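# Separate emitter holder from filter cube and stand it

## Task

Take the emitter holder off the filter cube, then set it upright on the table next to the remaining half of the cube, with both pieces resting flat on the table surface (see the reference image named manual).

## Robot and tools

Robot: two arms, left_arm and right_arm, each with six joints and a two-finger gripper. Base positions in the scene frame: left_arm at (-0.025, +0.355, +0.025) m, right_arm at (+0.005, -0.335, +0.002) m, both turned only slightly about z. A two-camera stand is fixed to the floor behind the arms.

Frames: the scene frame has its origin at table height, halfway between the nominal arm bases, +z pointing up, +x reaching out over the table, and left_arm on the +y side (arm names do not match image left/right). Hand poses, velocities and wrist-camera poses in results are given in each arm's own base frame; fixed cameras and the table use the scene frame. Printed hand positions may be off by a few centimetres, more at long reach. The gripper's fingers point along its +z axis and close along its y axis; end_effector_position is the point between the pads, roughly 1 cm behind the tips.

Joint order (used in every command row and every result list): wrist pitch, elbow, wrist yaw, wrist roll, shoulder, waist. The elbow and wrist pitch are sign-flipped relative to the arm's own convention, so in your numbers the ranges are: wrist pitch -1.571 to 1.571, elbow -3.142 to 0.000, wrist yaw -1.571 to 1.571, wrist roll -2.094 to 2.094, shoulder 0.000 to 3.142, waist -2.618 to 3.054 (radians). Real ends may differ by up to 0.059 rad; a target that far beyond a limit and farther out than the current angle is refused, and a target just past the real end is clipped, reported as "joint sent to its limit".

A row is one flat list of 14 numbers covering both arms: left_arm's six joint angles then its opening, followed by right_arm's six angles then its opening. Joint numbers are absolute target angles in radians (not offsets). Opening runs from -1 (closed) to +1 (fully open, pads 0.094 m apart); between the extremes the fingers go to where grip_measured would read that value. Always fill in both arms; to keep an arm still resend its "Joint targets" values, and to keep a gripper as is resend its current command (a 0 is itself a command).

Tools:
- execute_actions(actions, cameras): actions is a list of actions; each action is up to 15 rows, one per 1/30 s step, and a short action repeats its last row to fill 15 steps. Each joint's target is kept within a lead of its measured angle (0.339 rad for waist, shoulder, elbow; 2.2 for the wrist joints), and targets that would shift the gripper over 200 mm are scaled back, so far goals need several actions. An empty actions list returns all camera images.
- move(target, speed, blend, opening_speed, grip_force, blocking, cameras): target is one 14-number row or a list of up to 15 rows, absolute joint angles as above. speed is the top rad/s of the joint with the farthest to go (0.01 to 12.57, default 0.5), one value or one per target. blend (rad) rounds corners between listed targets; 0 stops at each. opening_speed (0.2 or more, per second on the -1..1 scale) makes the fingers change gradually. grip_force limits force per pad in newtons, 10 to 50, one value or one per arm, and persists; lower values close slowly. blocking=false returns after about 0.5 s while the move continues; a new move replaces a running one. Paths run all joints together, ignore obstacles and the other arm, and last at most 10 s. The result adds a "move:" line: done, off_target (resting more than 0.035 rad from target), moving, held, or fault, plus limits=held if steps were withheld. done does not prove contact or no contact.
- wait(seconds 0 to 10, cameras): lets time pass while holding commands; a running move goes on.
- stop(cameras): brakes the current move.
- zoom_image(camera, region [x0, y0, x1, y1] pixels, at most 504 by 504): enlarges part of the newest image from cam_head_left, cam_head_right, cam_high, cam_low, cam_left_wrist or cam_right_wrist (all 896x504).
- show_instructions(): displays the reference image pages.
- finished_scene(scene): closes the current scene by its number; irreversible.

Reading results: Joint positions and Joint velocities list each arm's joints in the order above, then the pad gap (m). "within noise" means an arm is still. Joint targets shows what joints are driven toward now. Tool commands shows gripper commands. grip_measured reads opening on the command scale, up to about 2.5 mm wide when empty and somewhat narrower than a squeezed part. grip_effort_nm is an averaged motor effort (negative closing), not pad force, with offset and friction. Joint torques include gravity and friction; numbers 2, 5, 6 wrap at ±28 N m. "joint command not followed" means the clearance check altered an arm's targets. MOTOR HOT appears at 75 °C; at 90 °C an over-temperature fault folds that arm and disables it; at 100 °C it collapses. Holding loads, long stretches or pushing into unreachable poses heat motors.

Avoid: dropping parts or releasing them while moving, fast impacts, hard pressing on the table or fixtures, arm-to-arm contact (including one gripper closing on the other's fingers), strain on wrist camera cables, and any object leaving the table. Close slowly on fragile parts. Loose objects may occasionally be nudged by outside pushes.

Each tool is called as name(argument=value, ...) on one line, values as JSON.

Reference images:

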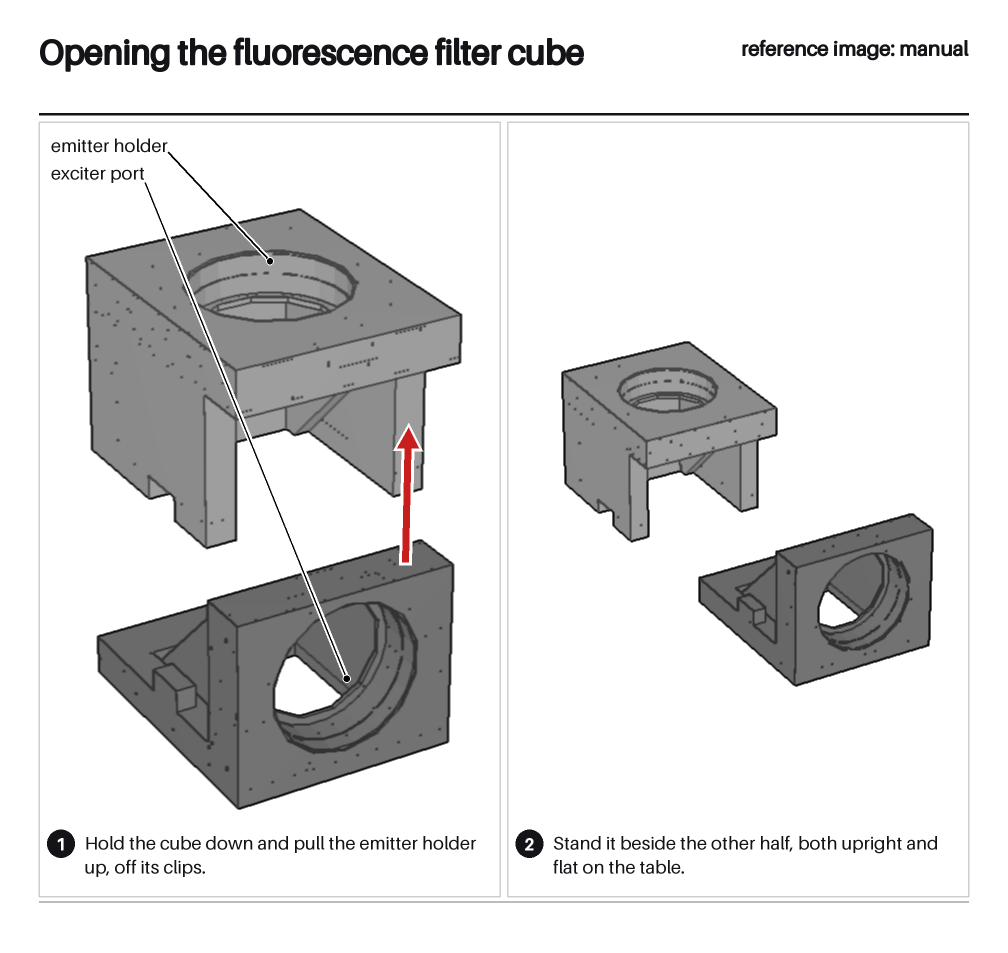

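## Session

execute_actions(actions=[])

Scene clock: 0.00 s.
left_arm: end_effector_position=(+0.3882, -0.0015, +0.3983) grip_measured=+1.000 grip_effort_nm=n/a end_effector_quat_wxyz=(+0.696, +0.000, +0.718, -0.010) | right_arm: end_effector_position=(+0.4113, -0.0020, +0.1383) grip_measured=+1.000 grip_effort_nm=n/a end_effector_quat_wxyz=(+0.613, +0.024, +0.787, -0.064)
Joint names: [wrist pitch, elbow, wrist yaw, wrist roll, shoulder, waist]
Joint positions: left_arm=[0.017 -1.05 0.016 -0.013 1.064 0.001 0.094] | right_arm=[-0.799 -0.433 0.215 -0.019 1.481 0.086 0.094]
Joint velocities: within noise
Joint torques (N m): no reading
Heat: left arm: 22 °C; right arm: 23 °C.
Joint targets: left_arm=[0.019 -1.059 0.016 -0.014 1.056 0.001] | right_arm=[-0.800 -0.441 0.217 -0.020 1.473 0.086]
Tool commands: left_gripper/opening=+1.0 right_gripper/opening=+1.0

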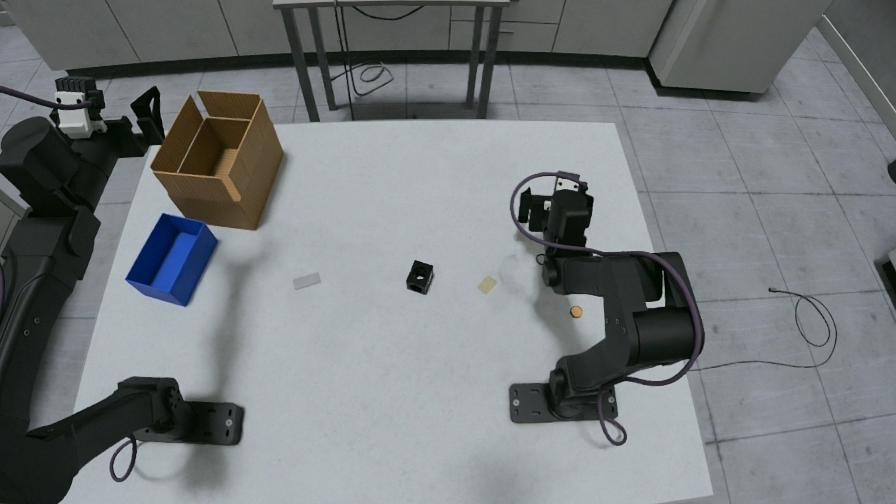

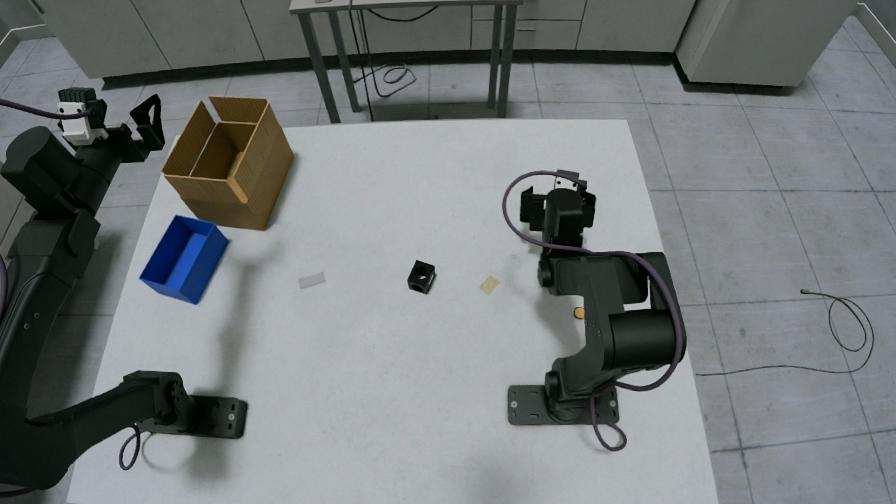

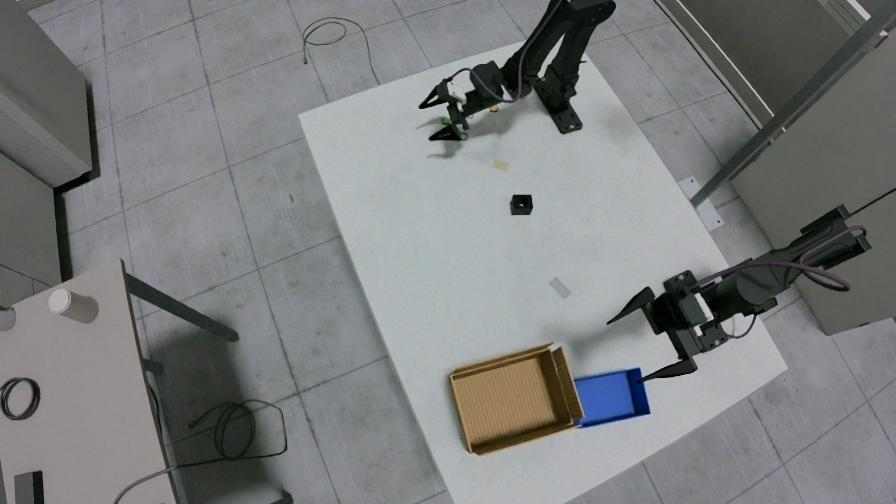

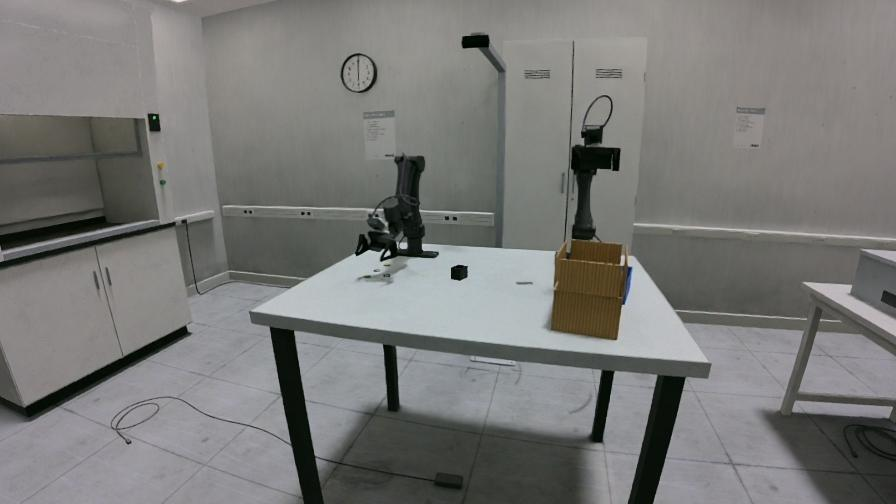

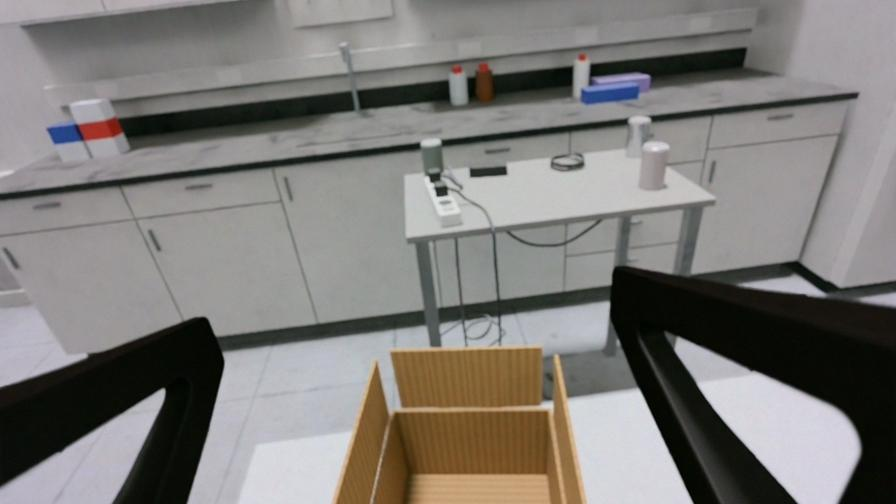

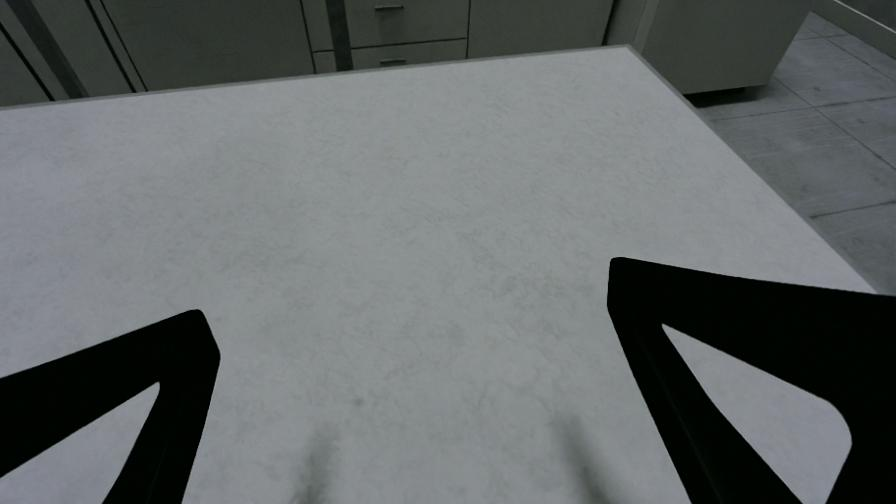

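zoom_image(camera="cam_head_left", region=[380, 240, 460, 310])

zoom_image(camera="cam_head_right", region=[380, 240, 460, 310])

zoom_image(camera="cam_high", region=[480, 170, 560, 240])

zoom_image(camera="cam_low", region=[420, 240, 500, 310])

Scaled by 6.300 from the camera's 896x504 image, which has a finer 1280x720 frame.

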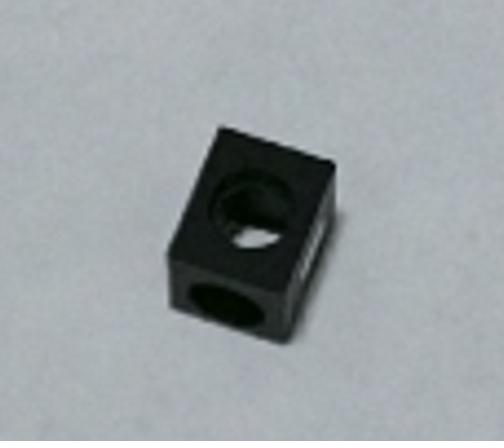

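Scaled by 6.300 from the camera's 896x504 image, which has a finer 1280x720 frame.

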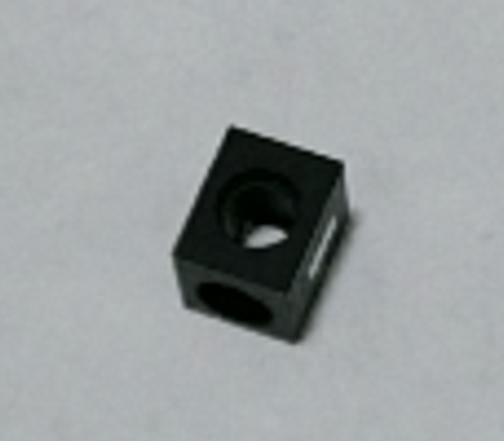

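Scaled by 6.300 from the camera's 896x504 image, which has a finer 1280x720 frame.

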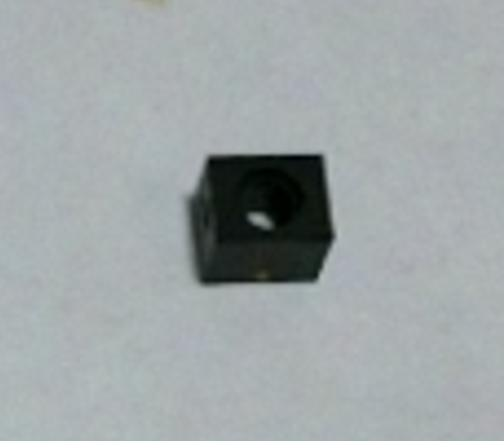

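Scaled by 6.300 from the camera's 896x504 image, which has a finer 1280x720 frame.

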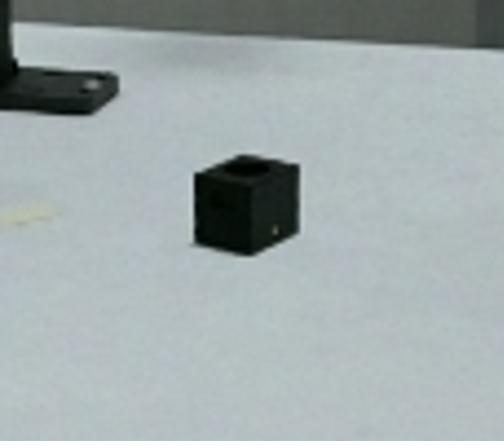

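move(target=[0.019, -1.059, 0.016, -0.014, 1.056, 0.001, 1, 1.2175, -1.3815, 0, 0, 1.514, 0.887, 1], speed=1.2, cameras=["cam_right_wrist","cam_head_left","cam_high"])

Scene clock: 13.10 s.
left_arm: end_effector_position=(+0.3882, -0.0015, +0.3983) grip_measured=+1.000 grip_effort_nm=0.05 end_effector_quat_wxyz=(+0.696, +0.000, +0.718, -0.010) | right_arm: end_effector_position=(+0.1976, +0.2399, +0.1629) grip_measured=+1.000 grip_effort_nm=0.01 end_effector_quat_wxyz=(+0.108, -0.427, +0.897, +0.048)
Joint names: [wrist pitch, elbow, wrist yaw, wrist roll, shoulder, waist]
Joint positions: left_arm=[0.017 -1.05 0.016 -0.013 1.064 0.001 0.094] | right_arm=[1.191 -1.356 0.005 -0.008 1.499 0.881 0.094]
Joint torques (N m): left_arm=[-2 -6.61 0 -0.03 -2.89 0.09] | right_arm=[-0.46 -8.79 -0.07 0.06 -4.56 0.44]
Heat: left arm: 25 °C; right arm: 23 °C.
Joint targets: left_arm=[0.019 -1.059 0.016 -0.014 1.056 0.001] | right_arm=[1.217 -1.381 0.000 0.000 1.514 0.887]
move: done
Images, in order (width x height): cam_head_left 896x504, cam_high 896x504, cam_right_wrist 896x504.

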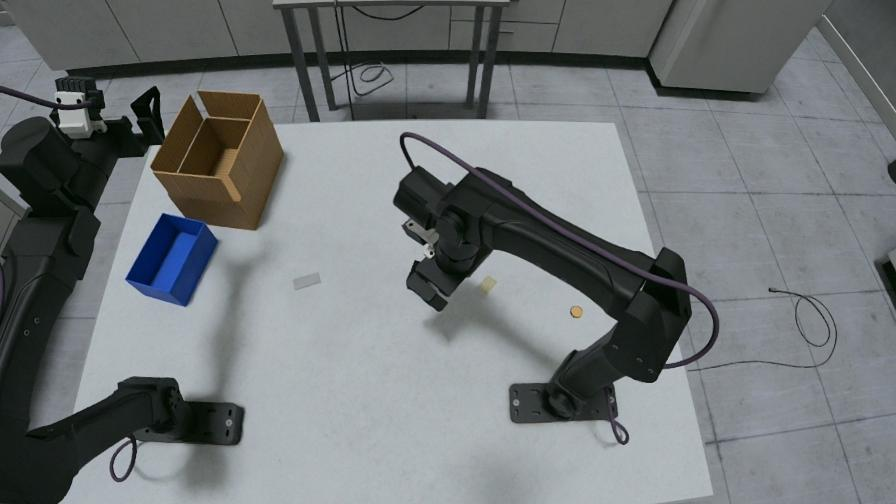

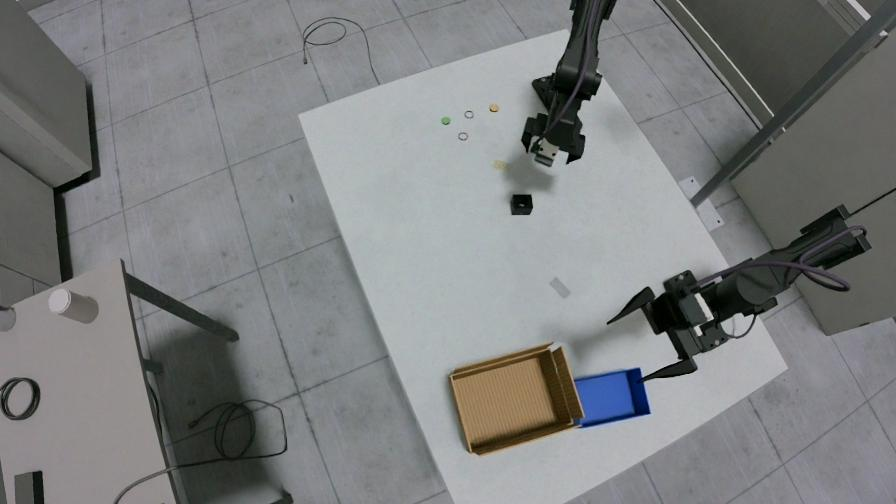

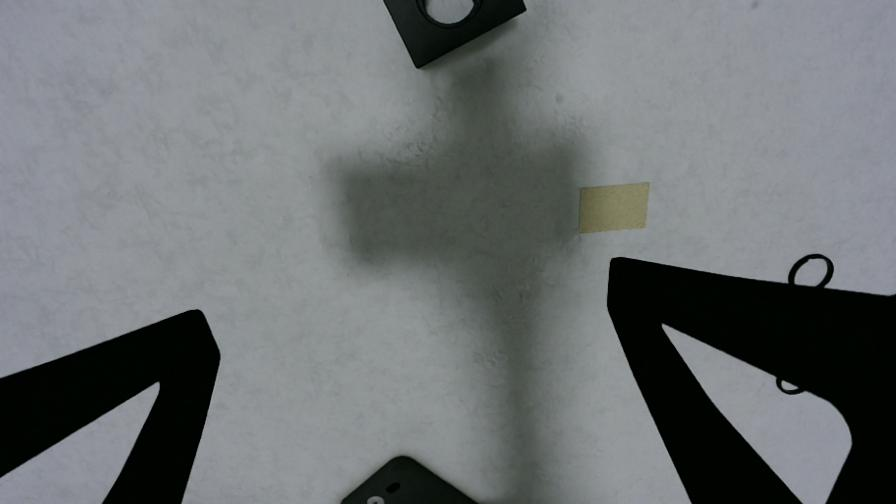

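move(target=[0.019, -1.059, 0.016, -0.014, 1.056, 0.001, 1, 1.363, -1.938, 0, 0, 1.925, 0.86, 1], speed=1.0, cameras=["cam_right_wrist","cam_head_left","cam_high"])

Scene clock: 16.27 s.
left_arm: end_effector_position=(+0.3882, -0.0015, +0.3983) grip_measured=+1.000 grip_effort_nm=0.05 end_effector_quat_wxyz=(+0.696, +0.000, +0.718, -0.010) | right_arm: end_effector_position=(+0.2657, +0.3141, +0.1840) grip_measured=+1.000 grip_effort_nm=0.01 end_effector_quat_wxyz=(+0.108, -0.421, +0.899, +0.047)
Joint names: [wrist pitch, elbow, wrist yaw, wrist roll, shoulder, waist]
Joint positions: left_arm=[0.017 -1.05 0.016 -0.013 1.064 0.001 0.094] | right_arm=[1.336 -1.911 0.004 -0.008 1.911 0.868 0.094]
Joint torques (N m): left_arm=[-2 -6.58 -0.02 -0.02 -2.85 0.03] | right_arm=[-0.47 -8.81 -0.06 0.07 -8.29 -0.69]
Heat: left arm: 26 °C; right arm: 23 °C.
Joint targets: left_arm=[0.019 -1.059 0.016 -0.014 1.056 0.001] | right_arm=[1.363 -1.938 0.000 0.000 1.925 0.860]
move: done
Images, in order (width x height): cam_head_left 896x504, cam_high 896x504, cam_right_wrist 896x504.

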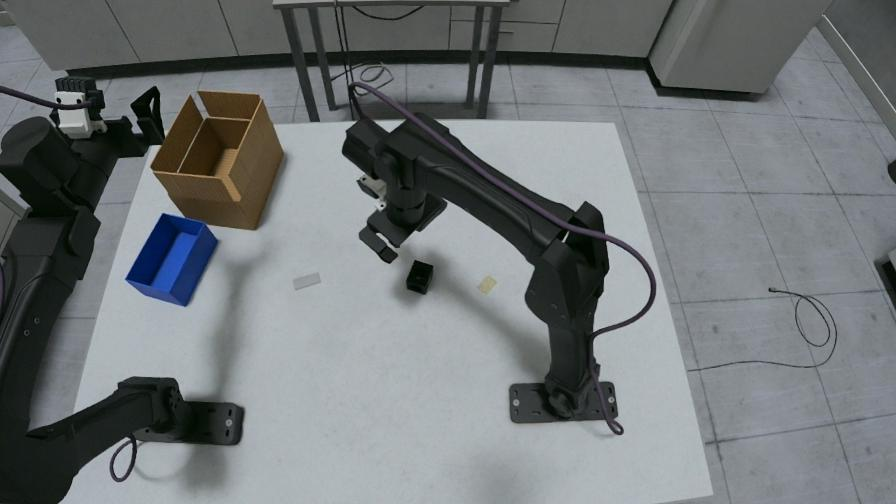

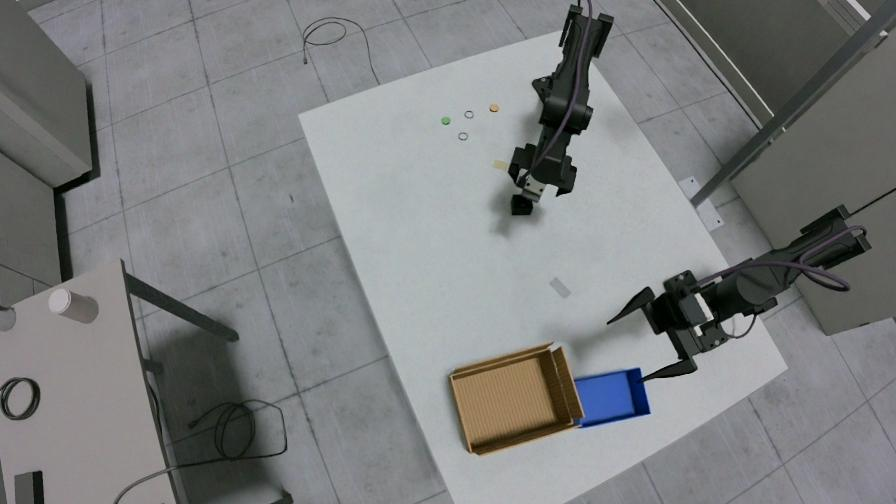

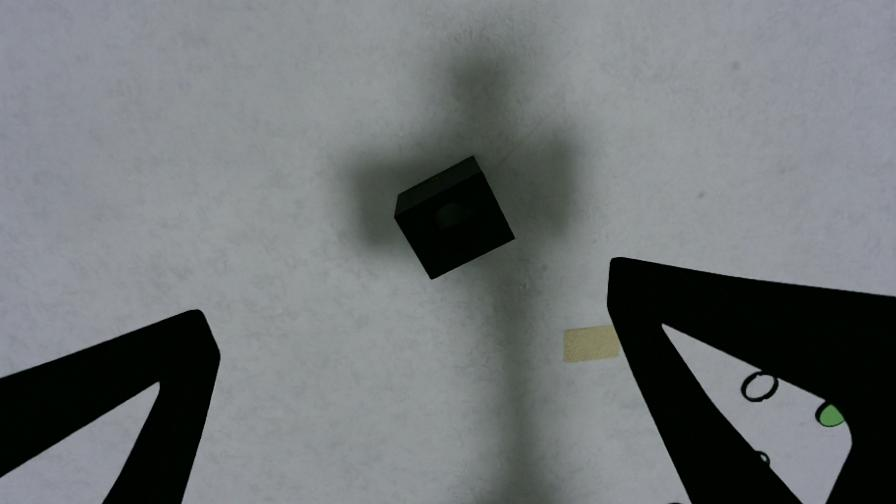

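move(target=[-0.2, -0.9, -0.4, 0, 1.4, -0.35, 1, 1.435, -1.81, 0, 1.155, 1.955, 0.8147, 1], speed=1.0, cameras=["cam_right_wrist","cam_head_left","cam_high"])

Scene clock: 23.43 s.
left_arm: end_effector_position=(+0.4416, -0.0840, +0.2467) grip_measured=+1.000 grip_effort_nm=0.05 end_effector_quat_wxyz=(+0.599, +0.020, +0.798, +0.055) | right_arm: end_effector_position=(+0.2561, +0.2780, +0.1460) grip_measured=+1.000 grip_effort_nm=0.01 end_effector_quat_wxyz=(+0.014, +0.159, +0.987, +0.023)
Joint names: [wrist pitch, elbow, wrist yaw, wrist roll, shoulder, waist]
Joint positions: left_arm=[-0.183 -0.908 -0.396 -0.002 1.393 -0.346 0.094] | right_arm=[1.4 -1.82 -0.002 1.143 1.937 0.823 0.094]
Joint torques (N m): left_arm=[-2.17 -5.37 -0.2 -0.01 -4.42 -0.31] | right_arm=[-0.06 -5.07 0.01 0.1 -7.94 -0.76]
Heat: left arm: 27 °C; right arm: 23 °C.
Joint targets: left_arm=[-0.200 -0.900 -0.400 0.000 1.400 -0.350] | right_arm=[1.435 -1.810 0.000 1.155 1.955 0.815]
move: done
Images, in order (width x height): cam_head_left 896x504, cam_high 896x504, cam_right_wrist 896x504.

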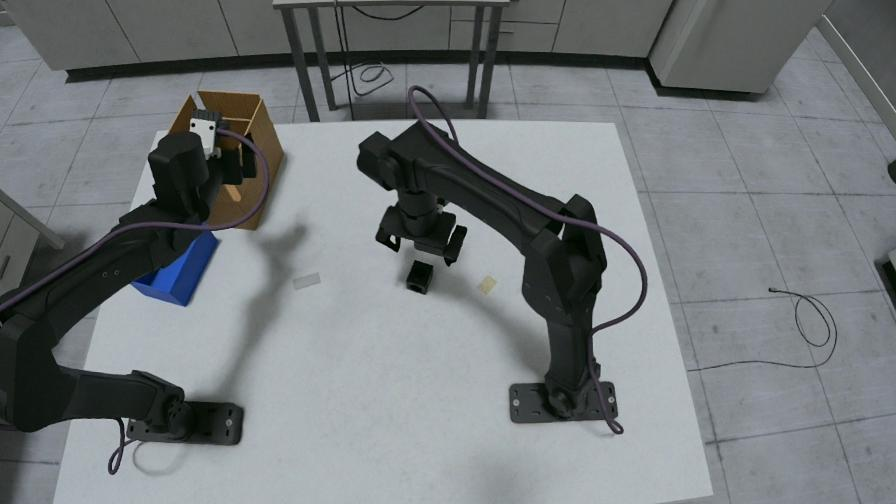

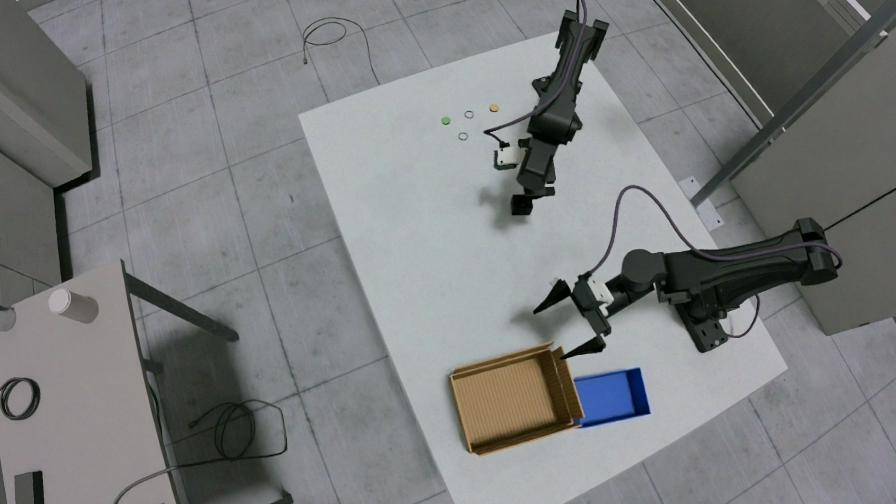

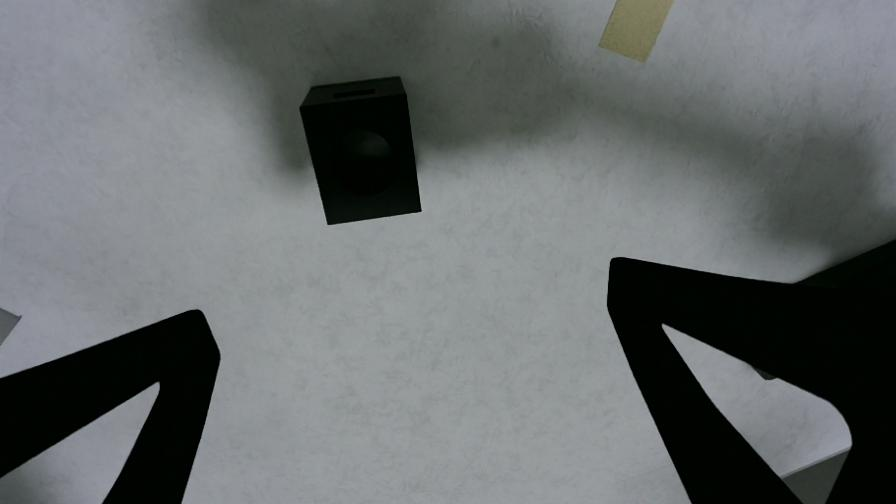

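move(target=[-0.5065, -0.6826, -0.875, -0.593, 1.909, -1.374, 1, 1.325, -1.705, 0, 1.155, 1.990, 0.795, 1], speed=1.0, cameras=["cam_right_wrist","cam_left_wrist","cam_head_left","cam_high"])

Scene clock: 29.57 s.
left_arm: end_effector_position=(+0.2099, -0.3554, +0.0379) grip_measured=+1.000 grip_effort_nm=0.05 end_effector_quat_wxyz=(+0.525, +0.161, +0.829, -0.101) | right_arm: end_effector_position=(+0.2595, +0.2710, +0.1073) grip_measured=+1.000 grip_effort_nm=0.01 end_effector_quat_wxyz=(-0.001, +0.169, +0.986, +0.001)
Joint names: [wrist pitch, elbow, wrist yaw, wrist roll, shoulder, waist]
Joint positions: left_arm=[-0.492 -0.688 -0.861 -0.581 1.896 -1.378 0.094] | right_arm=[1.314 -1.715 -0.002 1.144 1.971 0.804 0.094]
Joint torques (N m): left_arm=[-1.77 -3.18 -0.41 -0.13 -5.94 0.35] | right_arm=[-0.18 -5 0.02 0.1 -8.16 -0.7]
Heat: left arm: 27 °C; right arm: 23 °C.
Joint targets: left_arm=[-0.506 -0.683 -0.875 -0.593 1.909 -1.374] | right_arm=[1.325 -1.705 0.000 1.155 1.990 0.795]
move: done
Images, in order (width x height): cam_head_left 896x504, cam_high 896x504, cam_left_wrist 896x504, cam_right_wrist 896x504.

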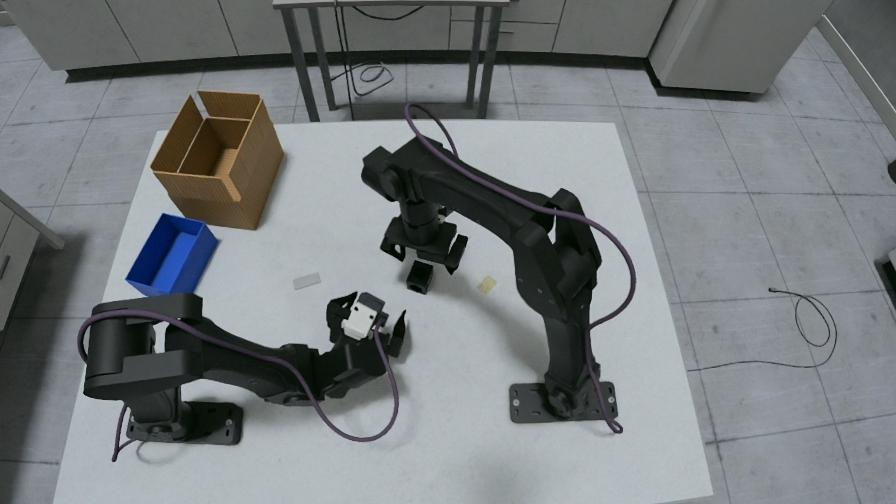

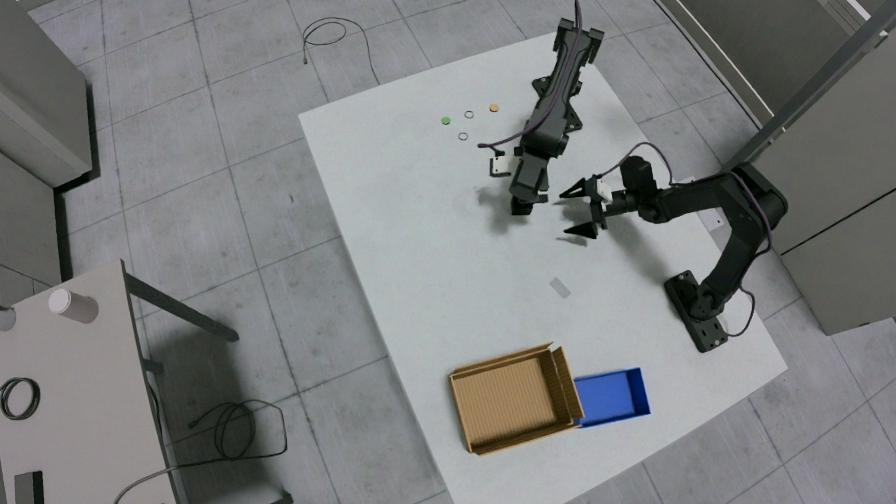

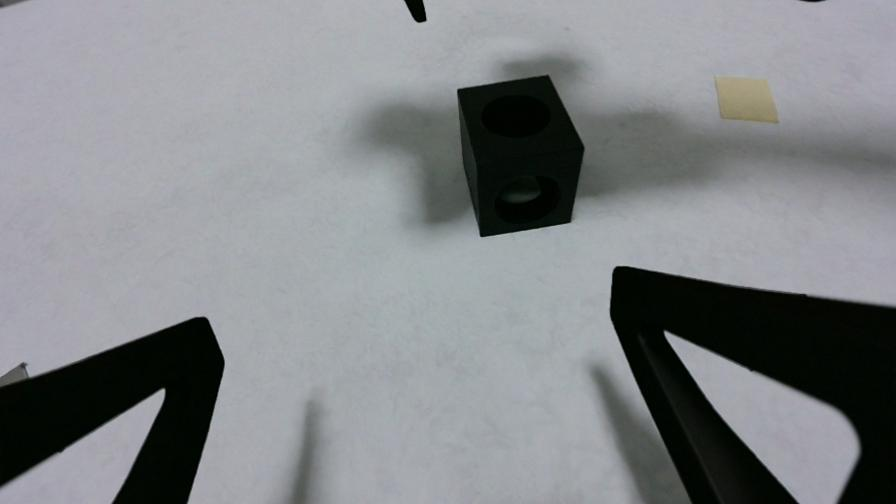

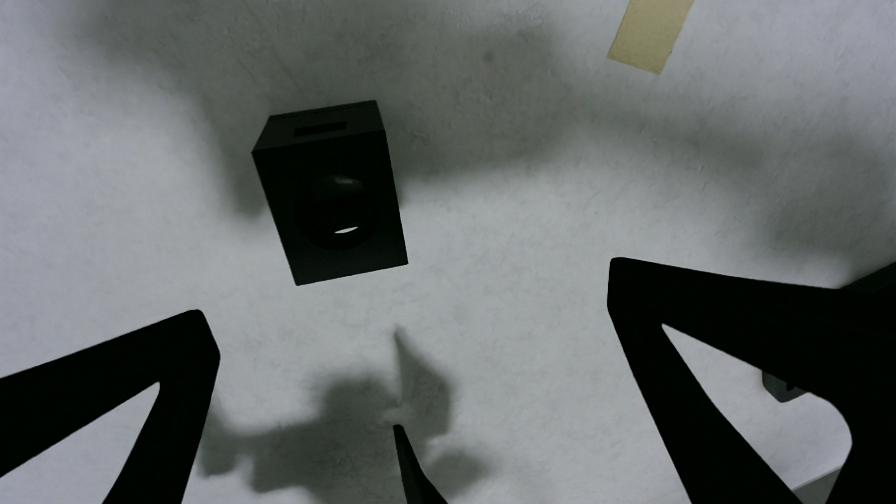

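move(target=[[-0.50, -0.912, -0.873, -0.58, 2.122, -1.373, 1, 1.275, -1.745, 0, 1.155, 2.08, 0.795, 1],[-0.50, -0.912, -0.873, -0.58, 2.122, -1.373, 1, 1.12, -1.613, 0, 1.155, 2.105, 0.795, 1]], speed=0.6, blend=[0.03, 0], cameras=["cam_right_wrist","cam_left_wrist","cam_head_left","cam_high"])

Scene clock: 37.17 s.
left_arm: end_effector_position=(+0.2198, -0.4038, +0.0165) grip_measured=+1.000 grip_effort_nm=0.05 end_effector_quat_wxyz=(+0.527, +0.159, +0.829, -0.101) | right_arm: end_effector_position=(+0.2723, +0.2845, +0.0389) grip_measured=+1.000 grip_effort_nm=0.01 end_effector_quat_wxyz=(-0.004, +0.169, +0.986, -0.004)
Joint names: [wrist pitch, elbow, wrist yaw, wrist roll, shoulder, waist]
Joint positions: left_arm=[-0.494 -0.894 -0.865 -0.582 2.1 -1.378 0.094] | right_arm=[1.109 -1.619 -0.003 1.144 2.092 0.804 0.094]
Joint torques (N m): left_arm=[-1.64 -5.11 -0.38 -0.02 -7.02 0.43] | right_arm=[-0.15 -5.23 0.03 0.1 -9.52 -0.76]
Heat: left arm: 27 °C; right arm: 23 °C.
Joint targets: left_arm=[-0.500 -0.912 -0.873 -0.580 2.122 -1.373] | right_arm=[1.120 -1.613 0.000 1.155 2.105 0.795]
move: done
Images, in order (width x height): cam_head_left 896x504, cam_high 896x504, cam_left_wrist 896x504, cam_right_wrist 896x504.

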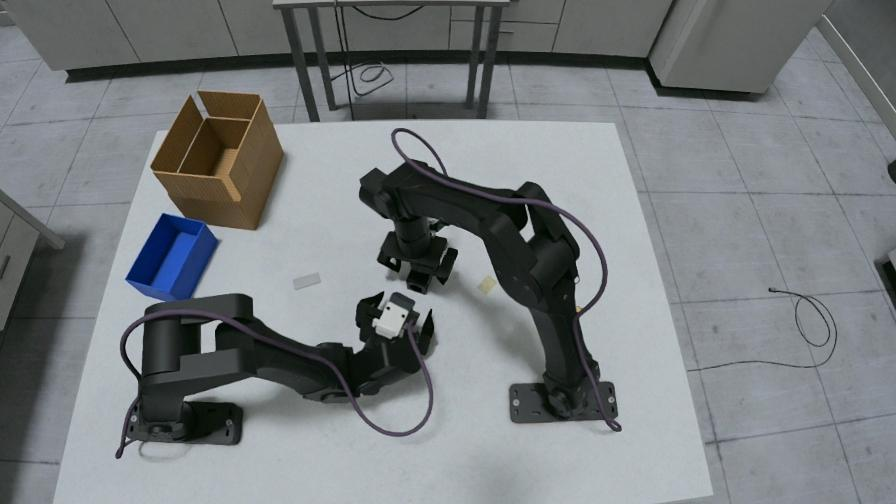

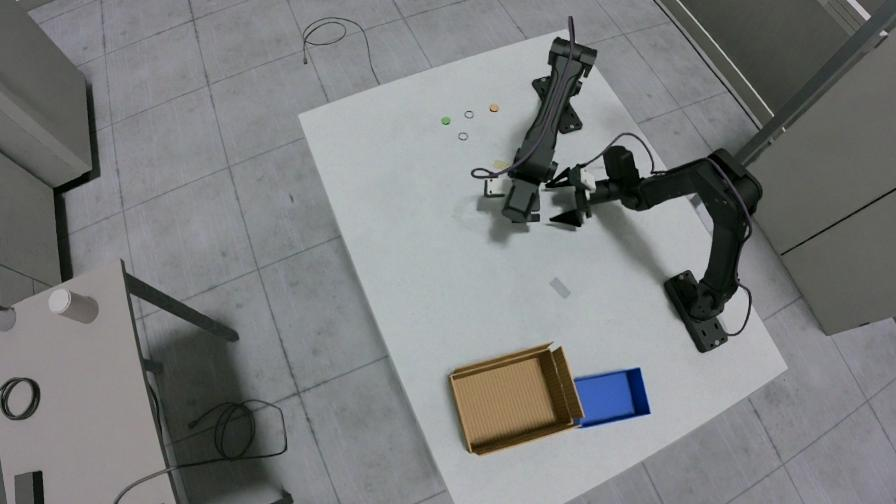

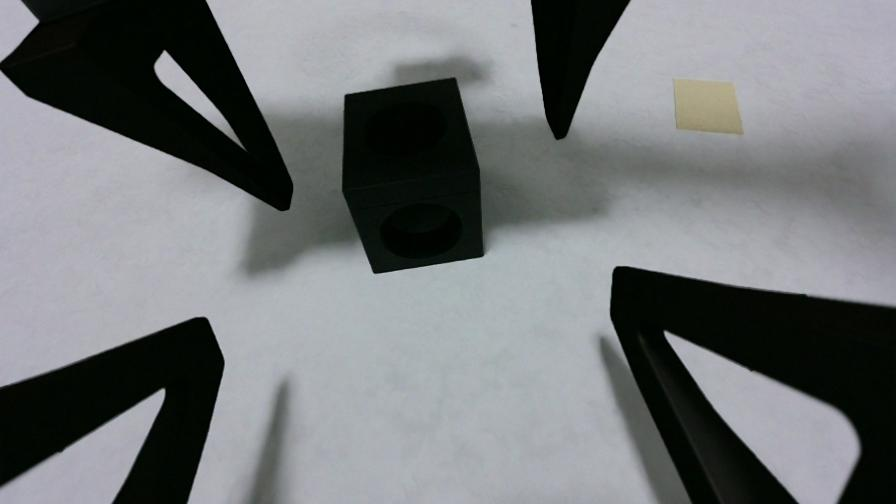

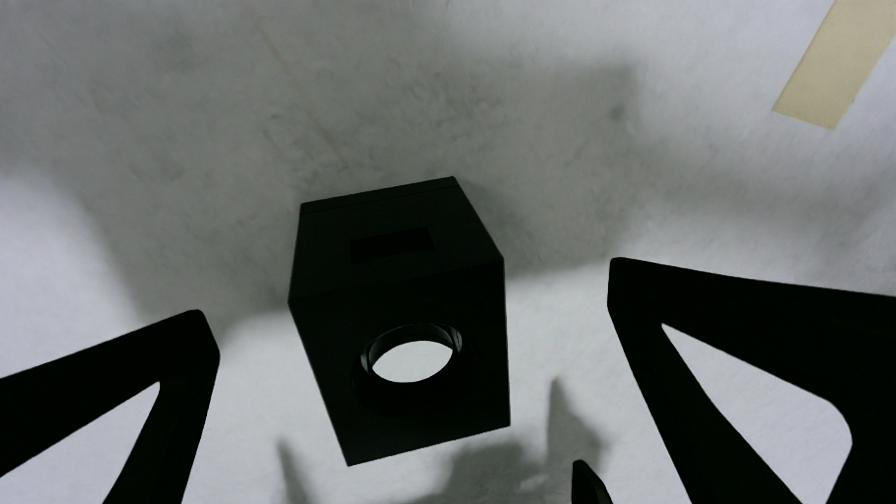

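move(target=[-0.596, -0.982, -0.822, -0.514, 2.241, -1.306, 1, 1.086, -1.59, 0, 1.155, 2.112, 0.798, -0.25], speed=0.5, opening_speed=0.8, cameras=["cam_right_wrist","cam_left_wrist","cam_high"])

Scene clock: 42.53 s.
left_arm: end_effector_position=(+0.2488, -0.4117, -0.0069) grip_measured=+1.000 grip_effort_nm=0.05 end_effector_quat_wxyz=(+0.527, +0.159, +0.829, -0.093) | right_arm: end_effector_position=(+0.2741, +0.2866, +0.0343) grip_measured=-0.140 grip_effort_nm=-1.01 end_effector_quat_wxyz=(+0.000, +0.169, +0.986, +0.003)
Joint names: [wrist pitch, elbow, wrist yaw, wrist roll, shoulder, waist]
Joint positions: left_arm=[-0.581 -0.961 -0.822 -0.517 2.22 -1.308 0.094] | right_arm=[1.075 -1.601 -0.004 1.144 2.092 0.804 0.04]
Joint torques (N m): left_arm=[-1.79 -5.2 -0.28 -0.01 -7.72 0.16] | right_arm=[-0.19 -4.78 0.03 0.11 -8.92 -0.54]
Heat: left arm: 27 °C; right arm: 23 °C.
Joint targets: left_arm=[-0.596 -0.982 -0.822 -0.514 2.241 -1.306] | right_arm=[1.086 -1.590 0.000 1.155 2.112 0.798]
move: done
Images, in order (width x height): cam_high 896x504, cam_left_wrist 896x504, cam_right_wrist 896x504.

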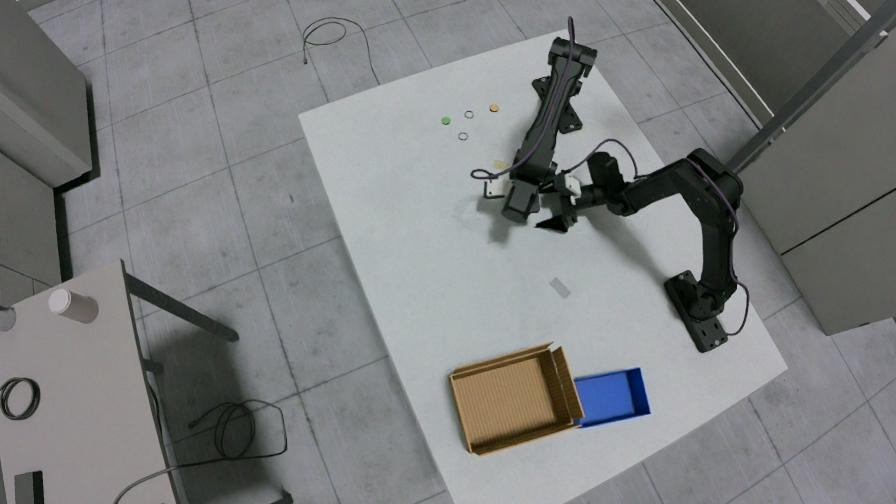

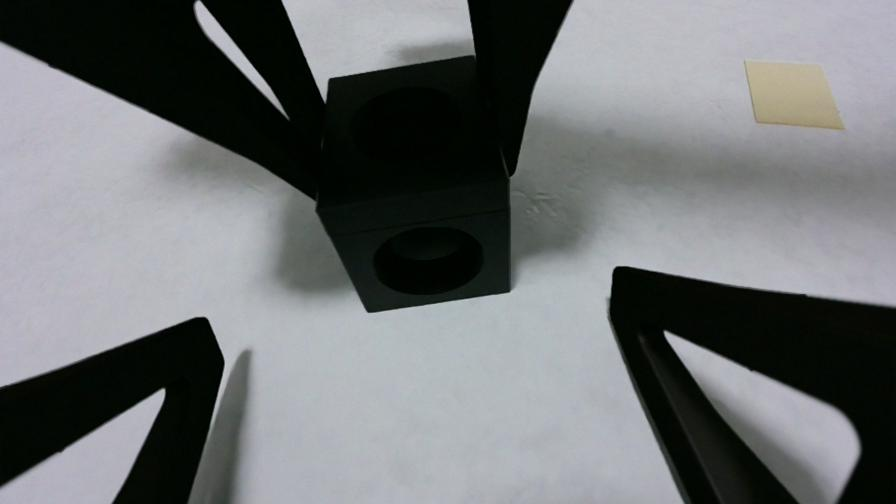

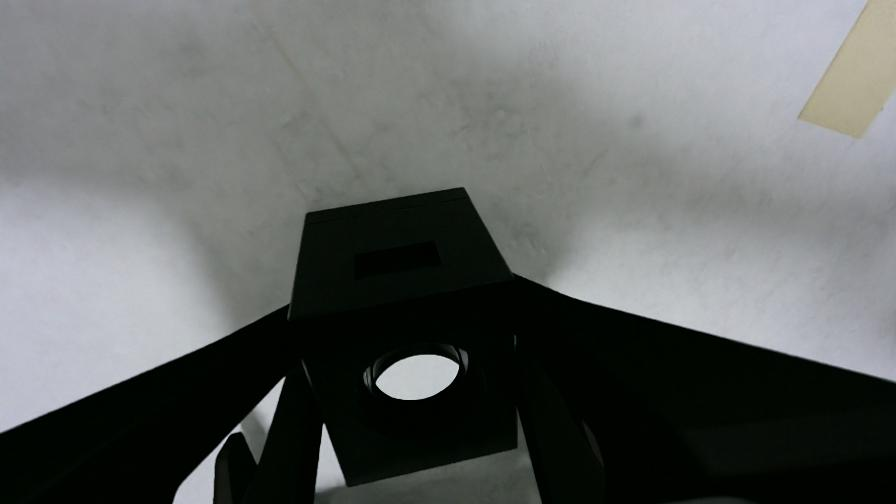

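move(target=[-0.64, -1.054, -0.768, -0.470, 2.320, -1.261, 1, 1.086, -1.59, 0, 1.155, 2.112, 0.798, -0.25], speed=0.4, cameras=["cam_right_wrist","cam_left_wrist","cam_high"])

Scene clock: 60.73 s.
left_arm: end_effector_position=(+0.2683, -0.4301, -0.0107) grip_measured=+1.000 grip_effort_nm=0.05 end_effector_quat_wxyz=(+0.532, +0.155, +0.825, -0.110) | right_arm: end_effector_position=(+0.2741, +0.2866, +0.0343) grip_measured=-0.140 grip_effort_nm=-1.02 end_effector_quat_wxyz=(+0.000, +0.169, +0.986, +0.003)
Joint names: [wrist pitch, elbow, wrist yaw, wrist roll, shoulder, waist]
Joint positions: left_arm=[-0.637 -1.039 -0.777 -0.477 2.289 -1.267 0.094] | right_arm=[1.075 -1.601 -0.004 1.144 2.092 0.804 0.04]
Joint torques (N m): left_arm=[-1.73 -4.72 -0.16 0.08 -7.62 0.49] | right_arm=[-0.19 -4.83 0.02 0.09 -8.95 -0.51]
Heat: left arm: 26 °C; right arm: 24 °C.
Joint targets: left_arm=[-0.640 -1.054 -0.768 -0.470 2.320 -1.261] | right_arm=[1.086 -1.590 0.000 1.155 2.112 0.798]
move: done
Images, in order (width x height): cam_high 896x504, cam_left_wrist 896x504, cam_right_wrist 896x504.

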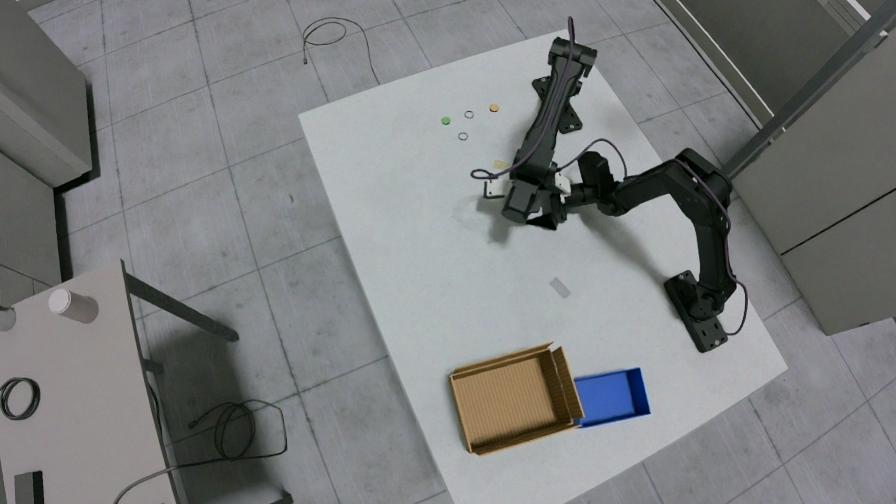

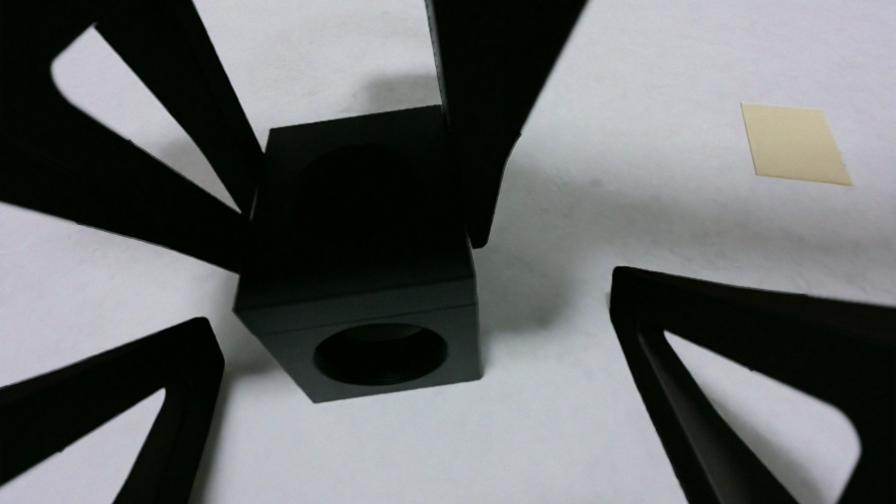

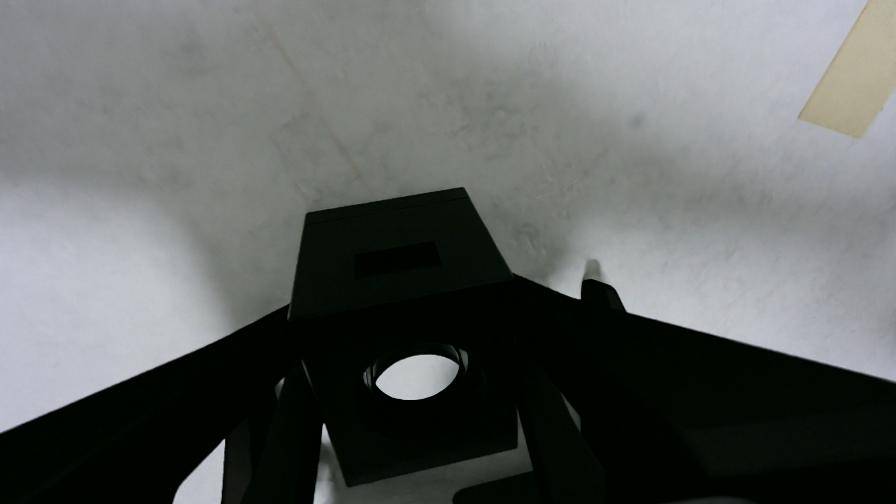

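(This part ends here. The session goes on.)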